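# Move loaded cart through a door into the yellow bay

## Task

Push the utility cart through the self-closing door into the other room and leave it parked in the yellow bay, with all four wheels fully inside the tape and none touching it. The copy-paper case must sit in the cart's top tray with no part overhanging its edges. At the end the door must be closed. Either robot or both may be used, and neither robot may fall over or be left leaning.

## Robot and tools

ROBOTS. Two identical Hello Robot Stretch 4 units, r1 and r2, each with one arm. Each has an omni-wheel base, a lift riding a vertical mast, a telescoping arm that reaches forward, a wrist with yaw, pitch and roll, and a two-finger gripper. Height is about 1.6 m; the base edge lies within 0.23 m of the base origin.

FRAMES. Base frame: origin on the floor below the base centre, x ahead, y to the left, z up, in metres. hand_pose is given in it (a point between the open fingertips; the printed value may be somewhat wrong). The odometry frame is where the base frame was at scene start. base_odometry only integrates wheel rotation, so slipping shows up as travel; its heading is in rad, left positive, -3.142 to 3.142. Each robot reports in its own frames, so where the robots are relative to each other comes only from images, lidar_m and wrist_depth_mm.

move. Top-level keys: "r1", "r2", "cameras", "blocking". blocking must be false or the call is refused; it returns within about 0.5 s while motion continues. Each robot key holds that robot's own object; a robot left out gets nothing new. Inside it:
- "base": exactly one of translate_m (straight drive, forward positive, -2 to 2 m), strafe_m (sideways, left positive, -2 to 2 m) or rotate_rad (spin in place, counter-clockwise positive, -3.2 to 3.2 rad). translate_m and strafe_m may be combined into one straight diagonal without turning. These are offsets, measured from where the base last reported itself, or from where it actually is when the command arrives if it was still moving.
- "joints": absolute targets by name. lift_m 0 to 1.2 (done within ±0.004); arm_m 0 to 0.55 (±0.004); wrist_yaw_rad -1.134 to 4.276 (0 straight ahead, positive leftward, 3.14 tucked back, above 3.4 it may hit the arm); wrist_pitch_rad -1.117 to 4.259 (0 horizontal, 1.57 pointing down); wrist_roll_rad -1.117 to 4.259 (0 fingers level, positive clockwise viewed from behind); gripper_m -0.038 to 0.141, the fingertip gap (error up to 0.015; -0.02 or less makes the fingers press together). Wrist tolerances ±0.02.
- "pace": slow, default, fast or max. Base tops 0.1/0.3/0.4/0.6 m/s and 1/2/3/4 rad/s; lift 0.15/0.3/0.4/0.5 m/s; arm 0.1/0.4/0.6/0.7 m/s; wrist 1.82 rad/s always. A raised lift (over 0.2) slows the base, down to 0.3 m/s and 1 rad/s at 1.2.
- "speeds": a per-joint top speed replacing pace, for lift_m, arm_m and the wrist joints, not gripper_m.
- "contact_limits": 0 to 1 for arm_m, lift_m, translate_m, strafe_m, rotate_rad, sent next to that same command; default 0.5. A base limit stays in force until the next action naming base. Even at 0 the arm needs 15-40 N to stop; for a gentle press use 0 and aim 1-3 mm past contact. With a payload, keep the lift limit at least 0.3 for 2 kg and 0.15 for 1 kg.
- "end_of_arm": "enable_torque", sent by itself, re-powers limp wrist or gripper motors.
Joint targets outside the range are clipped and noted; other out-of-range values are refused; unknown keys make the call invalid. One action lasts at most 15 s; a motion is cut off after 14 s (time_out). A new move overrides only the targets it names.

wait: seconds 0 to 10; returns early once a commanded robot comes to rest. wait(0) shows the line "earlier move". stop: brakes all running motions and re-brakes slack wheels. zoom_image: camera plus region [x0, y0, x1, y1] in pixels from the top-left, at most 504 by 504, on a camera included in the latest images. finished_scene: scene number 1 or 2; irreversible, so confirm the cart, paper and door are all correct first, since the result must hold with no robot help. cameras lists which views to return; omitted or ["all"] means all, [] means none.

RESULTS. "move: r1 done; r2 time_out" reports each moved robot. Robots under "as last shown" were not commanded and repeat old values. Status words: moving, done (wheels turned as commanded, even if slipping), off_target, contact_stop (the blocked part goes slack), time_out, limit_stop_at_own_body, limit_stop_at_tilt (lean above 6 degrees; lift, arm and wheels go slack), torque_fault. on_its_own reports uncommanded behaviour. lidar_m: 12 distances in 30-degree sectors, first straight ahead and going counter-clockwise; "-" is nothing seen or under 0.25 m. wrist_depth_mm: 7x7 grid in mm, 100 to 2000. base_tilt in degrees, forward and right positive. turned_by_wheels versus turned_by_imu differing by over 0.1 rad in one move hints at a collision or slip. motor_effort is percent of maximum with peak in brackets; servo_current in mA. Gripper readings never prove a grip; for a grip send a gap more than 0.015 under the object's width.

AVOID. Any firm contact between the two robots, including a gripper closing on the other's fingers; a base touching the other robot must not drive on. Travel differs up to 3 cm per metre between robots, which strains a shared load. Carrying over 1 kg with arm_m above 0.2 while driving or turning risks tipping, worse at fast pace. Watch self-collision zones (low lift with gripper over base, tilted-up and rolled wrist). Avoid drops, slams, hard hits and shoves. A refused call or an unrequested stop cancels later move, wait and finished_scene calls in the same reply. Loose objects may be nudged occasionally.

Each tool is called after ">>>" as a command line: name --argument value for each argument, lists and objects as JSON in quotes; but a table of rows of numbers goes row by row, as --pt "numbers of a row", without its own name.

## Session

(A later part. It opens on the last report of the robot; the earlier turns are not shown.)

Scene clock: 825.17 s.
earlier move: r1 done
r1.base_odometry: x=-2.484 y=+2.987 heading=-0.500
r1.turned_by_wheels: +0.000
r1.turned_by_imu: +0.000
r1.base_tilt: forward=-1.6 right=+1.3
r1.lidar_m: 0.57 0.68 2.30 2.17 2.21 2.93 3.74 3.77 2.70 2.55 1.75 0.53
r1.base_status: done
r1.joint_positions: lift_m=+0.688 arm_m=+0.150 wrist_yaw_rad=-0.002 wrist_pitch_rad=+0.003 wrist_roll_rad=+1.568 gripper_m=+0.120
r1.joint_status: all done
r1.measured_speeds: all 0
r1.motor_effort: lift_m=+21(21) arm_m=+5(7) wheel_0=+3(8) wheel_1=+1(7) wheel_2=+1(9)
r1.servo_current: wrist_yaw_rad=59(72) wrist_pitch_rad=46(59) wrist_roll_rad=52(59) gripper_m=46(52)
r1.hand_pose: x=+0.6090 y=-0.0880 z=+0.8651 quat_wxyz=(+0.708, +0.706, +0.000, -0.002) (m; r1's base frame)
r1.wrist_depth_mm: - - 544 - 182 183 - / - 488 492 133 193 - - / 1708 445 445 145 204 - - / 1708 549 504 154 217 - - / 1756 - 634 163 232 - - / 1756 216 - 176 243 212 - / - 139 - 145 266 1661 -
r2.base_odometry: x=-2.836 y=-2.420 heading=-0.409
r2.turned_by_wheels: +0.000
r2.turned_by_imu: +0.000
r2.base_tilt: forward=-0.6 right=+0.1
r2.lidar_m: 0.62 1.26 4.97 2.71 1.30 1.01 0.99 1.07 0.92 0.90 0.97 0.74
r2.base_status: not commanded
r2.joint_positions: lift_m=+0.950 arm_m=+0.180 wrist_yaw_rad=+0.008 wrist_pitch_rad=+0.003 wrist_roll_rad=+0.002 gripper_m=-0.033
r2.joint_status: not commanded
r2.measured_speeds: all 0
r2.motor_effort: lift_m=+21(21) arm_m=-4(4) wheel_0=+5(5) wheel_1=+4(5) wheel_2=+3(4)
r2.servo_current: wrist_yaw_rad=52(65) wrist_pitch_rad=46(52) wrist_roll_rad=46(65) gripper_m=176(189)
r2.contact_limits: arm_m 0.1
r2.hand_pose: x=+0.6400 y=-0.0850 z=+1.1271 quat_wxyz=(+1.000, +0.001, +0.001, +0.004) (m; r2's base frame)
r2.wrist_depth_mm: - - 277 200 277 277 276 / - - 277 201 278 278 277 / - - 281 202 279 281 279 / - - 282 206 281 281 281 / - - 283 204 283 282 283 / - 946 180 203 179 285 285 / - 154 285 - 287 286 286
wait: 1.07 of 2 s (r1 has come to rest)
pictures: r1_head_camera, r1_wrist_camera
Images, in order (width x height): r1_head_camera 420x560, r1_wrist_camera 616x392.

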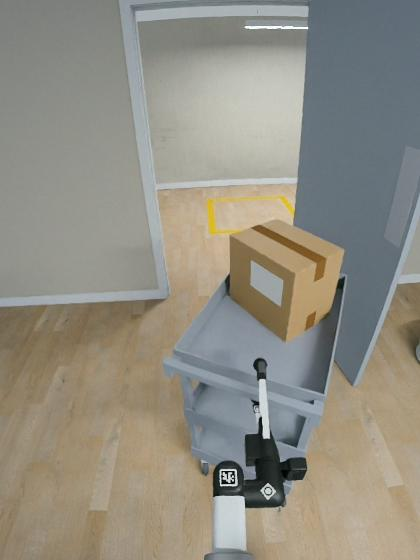

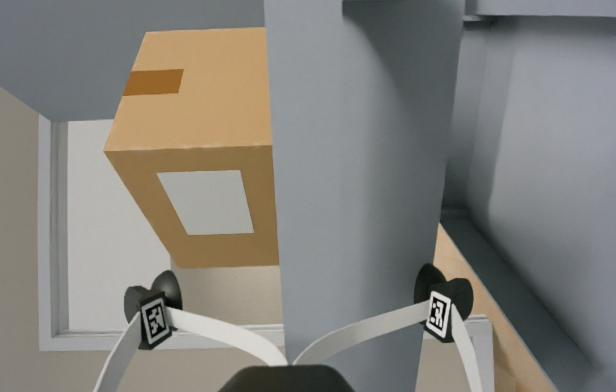

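>>> move --r1 '{"joints":{"arm_m":0.18},"contact_limits":{"arm_m":0.1}}' --blocking false --cameras '[]'

>>> wait --seconds 1.5 --cameras '[]'

>>> move --r1 '{"joints":{"gripper_m":-0.03}}' --blocking false --cameras '[]'

>>> wait --seconds 2 --cameras '[]'

>>> move --r1 '{"base":{"translate_m":-1.1},"pace":"slow"}' --blocking false --cameras '["r1_wrist_camera"]'

>>> wait --seconds 10 --cameras '["r1_head_camera","r1_wrist_camera"]'

Scene clock: 833.80 s.
move: r1 moving
r1.base_odometry: x=-2.484 y=+2.987 heading=-0.500
r1.turned_by_wheels: +0.000
r1.turned_by_imu: +0.000
r1.base_tilt: forward=-1.6 right=+1.2
r1.lidar_m: 0.59 0.73 2.30 2.16 2.24 2.91 3.76 3.78 2.70 2.55 1.76 0.53
r1.base_status: not commanded
r1.joint_positions: lift_m=+0.688 arm_m=+0.179 wrist_yaw_rad=-0.002 wrist_pitch_rad=+0.006 wrist_roll_rad=+1.569 gripper_m=+0.120
r1.joint_status: arm_m moving
r1.measured_speeds: translate_m=+0.000 strafe_m=+0.000 rotate_rad=+0.000 lift_m=+0.000 arm_m=+0.025 wrist_yaw_rad=+0.000 wrist_pitch_rad=+0.004 wrist_roll_rad=+0.001
r1.motor_effort: lift_m=+21(21) arm_m=+4(8) wheel_0=+3(4) wheel_1=+1(1) wheel_2=+1(1)
r1.servo_current: wrist_yaw_rad=39(65) wrist_pitch_rad=46(52) wrist_roll_rad=39(65) gripper_m=39(52)
r1.contact_limits: arm_m 0.1
r1.hand_pose: x=+0.6384 y=-0.0880 z=+0.8643 quat_wxyz=(+0.708, +0.706, +0.001, -0.003) (m; r1's base frame)
r1.wrist_depth_mm: - - 508 105 163 163 - / - 466 469 112 172 173 - / 1756 410 418 - 182 - - / 1708 477 469 - 193 - - / 1708 - 580 - 206 - - / 1661 - - - 216 190 - / - 139 - 139 238 1499 -
r2: as last shown
r2.lidar_m: 0.61 1.23 4.99 2.74 1.27 1.01 1.00 1.09 0.92 0.88 0.96 0.73
r2.motor_effort: lift_m=+21(21) arm_m=-4(4) wheel_0=+5(5) wheel_1=+4(4) wheel_2=+3(4)
r2.servo_current: wrist_yaw_rad=59(72) wrist_pitch_rad=46(52) wrist_roll_rad=46(52) gripper_m=176(182)
r2.contact_limits: arm_m 0.1
r2.wrist_depth_mm: - - 277 200 276 276 277 / - - 278 202 278 277 278 / - - 279 202 279 279 279 / - - 282 206 282 281 282 / - - 283 205 283 285 283 / - 931 180 204 179 283 287 / - 155 286 - 287 286 286
pictures: none
No camera images: "cameras" was empty.

Scene clock: 834.13 s.
earlier move: r1 done
r1.base_odometry: x=-2.484 y=+2.987 heading=-0.500
r1.turned_by_wheels: +0.000
r1.turned_by_imu: +0.000
r1.base_tilt: forward=-1.6 right=+1.3
r1.lidar_m: 0.58 0.70 2.32 2.18 2.24 2.92 3.75 3.79 2.70 2.56 1.76 0.53
r1.base_status: not commanded
r1.joint_positions: lift_m=+0.688 arm_m=+0.180 wrist_yaw_rad=-0.002 wrist_pitch_rad=+0.006 wrist_roll_rad=+1.569 gripper_m=+0.120
r1.joint_status: all done
r1.measured_speeds: all 0
r1.motor_effort: lift_m=+21(21) arm_m=+6(8) wheel_0=+3(4) wheel_1=+1(1) wheel_2=+0(1)
r1.servo_current: wrist_yaw_rad=59(72) wrist_pitch_rad=52(52) wrist_roll_rad=46(65) gripper_m=46(52)
r1.contact_limits: arm_m 0.1
r1.hand_pose: x=+0.6389 y=-0.0880 z=+0.8643 quat_wxyz=(+0.708, +0.706, +0.001, -0.003) (m; r1's base frame)
r1.wrist_depth_mm: - 517 517 109 167 167 - / - 462 462 117 176 178 - / 1661 421 427 122 187 - - / 1708 504 484 132 200 - - / 1708 - 615 140 215 - - / 1708 - - - 224 195 - / - 139 - 143 247 1576 -
r2.base_odometry: x=-2.836 y=-2.420 heading=-0.409
r2.turned_by_wheels: +0.000
r2.turned_by_imu: +0.000
r2.base_tilt: forward=-0.6 right=+0.1
r2.lidar_m: 0.63 1.21 4.98 2.75 1.33 1.01 0.99 1.09 0.91 0.89 0.96 0.73
r2.base_status: not commanded
r2.joint_positions: lift_m=+0.950 arm_m=+0.180 wrist_yaw_rad=+0.008 wrist_pitch_rad=+0.003 wrist_roll_rad=+0.002 gripper_m=-0.033
r2.joint_status: not commanded
r2.measured_speeds: all 0
r2.motor_effort: lift_m=+21(21) arm_m=-4(4) wheel_0=+4(5) wheel_1=+4(5) wheel_2=+3(4)
r2.servo_current: wrist_yaw_rad=65(72) wrist_pitch_rad=33(52) wrist_roll_rad=59(59) gripper_m=189(189)
r2.contact_limits: arm_m 0.1
r2.hand_pose: x=+0.6400 y=-0.0850 z=+1.1271 quat_wxyz=(+1.000, +0.001, +0.001, +0.004) (m; r2's base frame)
r2.wrist_depth_mm: - - 276 199 276 277 276 / - - 277 201 277 277 278 / - - 281 202 279 279 281 / - - 282 205 281 282 281 / - - 283 205 283 285 283 / - 976 180 203 179 285 286 / - 154 286 - 286 287 287
wait: 0.33 of 1.5 s (r1 has come to rest)
pictures: none
No camera images: "cameras" was empty.

Scene clock: 834.63 s.
move: r1 moving
r1.base_odometry: x=-2.484 y=+2.987 heading=-0.500
r1.turned_by_wheels: +0.000
r1.turned_by_imu: +0.000
r1.base_tilt: forward=-1.6 right=+1.2
r1.lidar_m: 0.60 0.69 2.32 2.19 2.24 2.91 3.74 3.79 2.72 2.56 1.75 0.55
r1.base_status: not commanded
r1.joint_positions: lift_m=+0.688 arm_m=+0.180 wrist_yaw_rad=-0.002 wrist_pitch_rad=+0.007 wrist_roll_rad=+1.569 gripper_m=+0.106
r1.joint_status: gripper_m moving
r1.measured_speeds: translate_m=+0.000 strafe_m=+0.000 rotate_rad=+0.000 lift_m=+0.000 arm_m=+0.000 wrist_yaw_rad=+0.000 wrist_pitch_rad=+0.018 wrist_roll_rad=+0.000
r1.motor_effort: lift_m=+21(21) arm_m=+6(6) wheel_0=+3(4) wheel_1=+1(1) wheel_2=+1(1)
r1.servo_current: wrist_yaw_rad=52(59) wrist_pitch_rad=59(59) wrist_roll_rad=46(46) gripper_m=117(117)
r1.contact_limits: arm_m 0.1
r1.hand_pose: x=+0.6389 y=-0.0880 z=+0.8639 quat_wxyz=(+0.708, +0.706, +0.002, -0.003) (m; r1's base frame)
r1.wrist_depth_mm: - 517 500 109 167 168 - / - 466 459 117 177 - - / 1708 424 421 - 188 - - / 1708 500 480 - 201 - - / 1708 - 609 141 214 - - / 1708 - - - 224 189 - / - - - 136 251 1537 -
r2: as last shown
r2.lidar_m: 0.65 1.25 4.97 2.74 1.31 1.02 1.00 1.08 0.91 0.87 1.01 0.73
r2.motor_effort: lift_m=+21(21) arm_m=-4(4) wheel_0=+4(5) wheel_1=+4(4) wheel_2=+3(4)
r2.servo_current: wrist_yaw_rad=59(65) wrist_pitch_rad=33(46) wrist_roll_rad=52(59) gripper_m=189(189)
r2.contact_limits: arm_m 0.1
r2.wrist_depth_mm: - - 276 200 276 276 276 / - - 278 202 277 277 278 / - - 281 202 281 278 281 / - - 282 205 281 281 281 / - - 283 204 282 282 283 / - 991 180 203 179 285 286 / - 154 287 - 287 285 289
pictures: none
No camera images: "cameras" was empty.

Scene clock: 836.37 s.
earlier move: r1 done
r1.base_odometry: x=-2.484 y=+2.987 heading=-0.500
r1.turned_by_wheels: +0.000
r1.turned_by_imu: +0.000
r1.base_tilt: forward=-1.6 right=+1.2
r1.lidar_m: 0.62 2.17 2.30 2.16 2.22 2.89 3.76 3.79 2.74 2.56 1.75 0.56
r1.base_status: not commanded
r1.joint_positions: lift_m=+0.688 arm_m=+0.180 wrist_yaw_rad=-0.001 wrist_pitch_rad=+0.007 wrist_roll_rad=+1.570 gripper_m=-0.029
r1.joint_status: all done
r1.measured_speeds: all 0
r1.motor_effort: lift_m=+21(21) arm_m=-1(6) wheel_0=+2(4) wheel_1=+1(1) wheel_2=+0(1)
r1.servo_current: wrist_yaw_rad=52(72) wrist_pitch_rad=46(98) wrist_roll_rad=52(65) gripper_m=91(215)
r1.contact_limits: arm_m 0.1
r1.hand_pose: x=+0.6392 y=-0.0877 z=+0.8640 quat_wxyz=(+0.708, +0.707, +0.002, -0.003) (m; r1's base frame)
r1.wrist_depth_mm: - - 554 134 193 195 - / - 496 500 141 203 - - / 1661 455 452 153 216 - - / 1661 - 525 166 232 - - / 1661 - 676 247 248 - - / 1661 - 189 197 179 1921 - / - 141 163 134 180 148 -
r2.base_odometry: x=-2.836 y=-2.420 heading=-0.409
r2.turned_by_wheels: +0.000
r2.turned_by_imu: +0.000
r2.base_tilt: forward=-0.6 right=+0.0
r2.lidar_m: 0.63 1.27 4.99 2.72 1.27 1.03 1.00 1.06 0.90 0.89 0.99 0.74
r2.base_status: not commanded
r2.joint_positions: lift_m=+0.950 arm_m=+0.180 wrist_yaw_rad=+0.008 wrist_pitch_rad=+0.003 wrist_roll_rad=+0.002 gripper_m=-0.033
r2.joint_status: not commanded
r2.measured_speeds: all 0
r2.motor_effort: lift_m=+21(21) arm_m=-4(4) wheel_0=+5(5) wheel_1=+4(5) wheel_2=+3(4)
r2.servo_current: wrist_yaw_rad=52(72) wrist_pitch_rad=39(52) wrist_roll_rad=52(59) gripper_m=182(189)
r2.contact_limits: arm_m 0.1
r2.hand_pose: x=+0.6400 y=-0.0850 z=+1.1271 quat_wxyz=(+1.000, +0.001, +0.001, +0.004) (m; r2's base frame)
r2.wrist_depth_mm: - - 276 199 276 276 276 / - - 277 201 277 277 278 / - - 279 202 281 279 279 / - - 283 205 281 281 282 / - - 286 206 282 282 283 / - 1008 180 203 179 285 285 / - 788 286 - 287 285 287
wait: 1.73 of 2 s (r1 has come to rest)
pictures: none
No camera images: "cameras" was empty.

Scene clock: 836.87 s.
move: r1 moving
r1.base_odometry: x=-2.495 y=+2.992 heading=-0.500
r1.turned_by_wheels: +0.000
r1.turned_by_imu: -0.001
r1.base_tilt: forward=-1.6 right=+1.3
r1.lidar_m: 0.62 2.18 2.30 2.17 2.23 2.91 3.72 3.78 2.73 2.55 1.77 0.56
r1.base_status: translate_m moving
r1.joint_positions: lift_m=+0.688 arm_m=+0.180 wrist_yaw_rad=-0.001 wrist_pitch_rad=+0.007 wrist_roll_rad=+1.570 gripper_m=-0.029
r1.joint_status: not commanded
r1.measured_speeds: translate_m=-0.049 strafe_m=+0.000 rotate_rad=+0.000 lift_m=+0.000 arm_m=+0.000 wrist_yaw_rad=+0.000 wrist_pitch_rad=+0.000 wrist_roll_rad=+0.000
r1.motor_effort: lift_m=+21(21) arm_m=-4(4) wheel_0=-7(10) wheel_1=-6(6) wheel_2=+6(8)
r1.servo_current: wrist_yaw_rad=65(65) wrist_pitch_rad=52(59) wrist_roll_rad=59(59) gripper_m=85(91)
r1.contact_limits: arm_m 0.1
r1.hand_pose: x=+0.6392 y=-0.0877 z=+0.8640 quat_wxyz=(+0.708, +0.707, +0.002, -0.003) (m; r1's base frame)
r1.wrist_depth_mm: - - 554 135 194 198 - / - 496 504 144 204 - - / 1708 455 459 155 216 - - / 1708 - 521 167 231 - - / 1756 - 668 248 250 820 - / - - 187 197 177 1921 - / - 141 - 133 179 148 -
r2: as last shown
r2.lidar_m: 0.61 1.26 4.97 2.75 1.31 1.01 0.98 1.08 0.92 0.86 0.97 0.73
r2.motor_effort: lift_m=+21(21) arm_m=-4(4) wheel_0=+4(5) wheel_1=+4(5) wheel_2=+3(4)
r2.servo_current: wrist_yaw_rad=65(65) wrist_pitch_rad=39(46) wrist_roll_rad=46(52) gripper_m=182(189)
r2.contact_limits: arm_m 0.1
r2.wrist_depth_mm: - - 276 199 276 277 274 / - - 278 201 278 279 278 / - - 279 202 281 279 279 / - - 282 205 282 281 281 / - - 283 204 283 283 282 / - 1042 180 202 179 285 285 / - 154 286 - 286 286 286
pictures: r1_wrist_camera
Images, in order (width x height): r1_wrist_camera 616x392.

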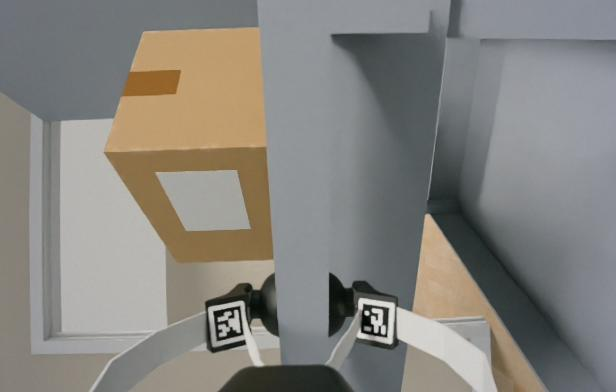

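Scene clock: 846.87 s.
earlier move: r1 moving
r1.base_odometry: x=-3.362 y=+3.466 heading=-0.500
r1.turned_by_wheels: +0.001
r1.turned_by_imu: +0.003
r1.base_tilt: forward=-1.6 right=+1.3
r1.lidar_m: 0.57 0.60 2.24 2.10 2.12 2.82 2.69 2.76 2.79 2.62 2.67 0.61
r1.base_status: translate_m moving
r1.joint_positions: lift_m=+0.688 arm_m=+0.180 wrist_yaw_rad=+0.002 wrist_pitch_rad=+0.007 wrist_roll_rad=+1.570 gripper_m=-0.029
r1.joint_status: not commanded
r1.measured_speeds: translate_m=-0.099 strafe_m=+0.001 rotate_rad=+0.001 lift_m=+0.000 arm_m=+0.000 wrist_yaw_rad=+0.000 wrist_pitch_rad=+0.000 wrist_roll_rad=+0.000
r1.motor_effort: lift_m=+21(21) arm_m=-4(4) wheel_0=-1(10) wheel_1=-2(6) wheel_2=+7(10)
r1.servo_current: wrist_yaw_rad=39(72) wrist_pitch_rad=52(59) wrist_roll_rad=39(72) gripper_m=85(91)
r1.contact_limits: arm_m 0.1
r1.hand_pose: x=+0.6394 y=-0.0869 z=+0.8640 quat_wxyz=(+0.708, +0.707, +0.003, -0.002) (m; r1's base frame)
r1.wrist_depth_mm: - - - 198 259 1661 1182 / - - - 258 259 267 270 / - - - 257 258 1756 - / - - 580 196 257 - - / - 504 484 256 256 - - / - - 191 197 179 - - / - 156 574 195 255 148 -
r2.base_odometry: x=-2.836 y=-2.420 heading=-0.409
r2.turned_by_wheels: +0.000
r2.turned_by_imu: +0.001
r2.base_tilt: forward=-0.6 right=+0.1
r2.lidar_m: 0.61 1.64 2.35 2.78 1.31 1.04 0.99 1.09 0.91 0.91 0.98 0.71
r2.base_status: not commanded
r2.joint_positions: lift_m=+0.950 arm_m=+0.180 wrist_yaw_rad=+0.008 wrist_pitch_rad=+0.003 wrist_roll_rad=+0.002 gripper_m=-0.033
r2.joint_status: not commanded
r2.measured_speeds: all 0
r2.motor_effort: lift_m=+21(21) arm_m=-4(4) wheel_0=+5(5) wheel_1=+4(5) wheel_2=+3(4)
r2.servo_current: wrist_yaw_rad=65(78) wrist_pitch_rad=39(52) wrist_roll_rad=39(59) gripper_m=182(195)
r2.contact_limits: arm_m 0.1
r2.hand_pose: x=+0.6400 y=-0.0850 z=+1.1271 quat_wxyz=(+1.000, +0.001, +0.001, +0.004) (m; r2's base frame)
r2.wrist_depth_mm: - - 276 200 276 277 277 / - - 277 201 278 277 277 / - - 279 202 278 279 279 / - - 281 205 281 279 282 / 1255 - 285 205 283 283 282 / 1160 - 180 203 179 283 285 / - 147 287 - 286 287 286
wait: 10.00 s; no rest
pictures: r1_head_camera, r1_wrist_camera
Images, in order (width x height): r1_head_camera 420x560, r1_wrist_camera 616x392.

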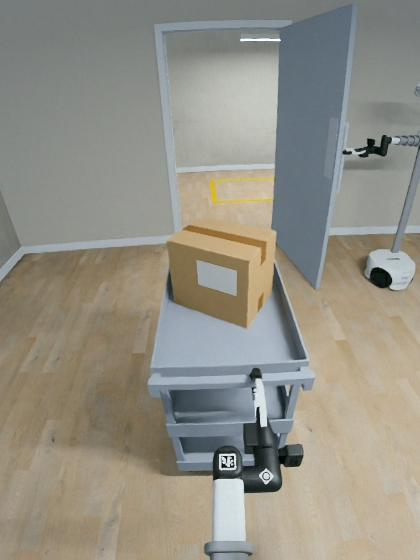

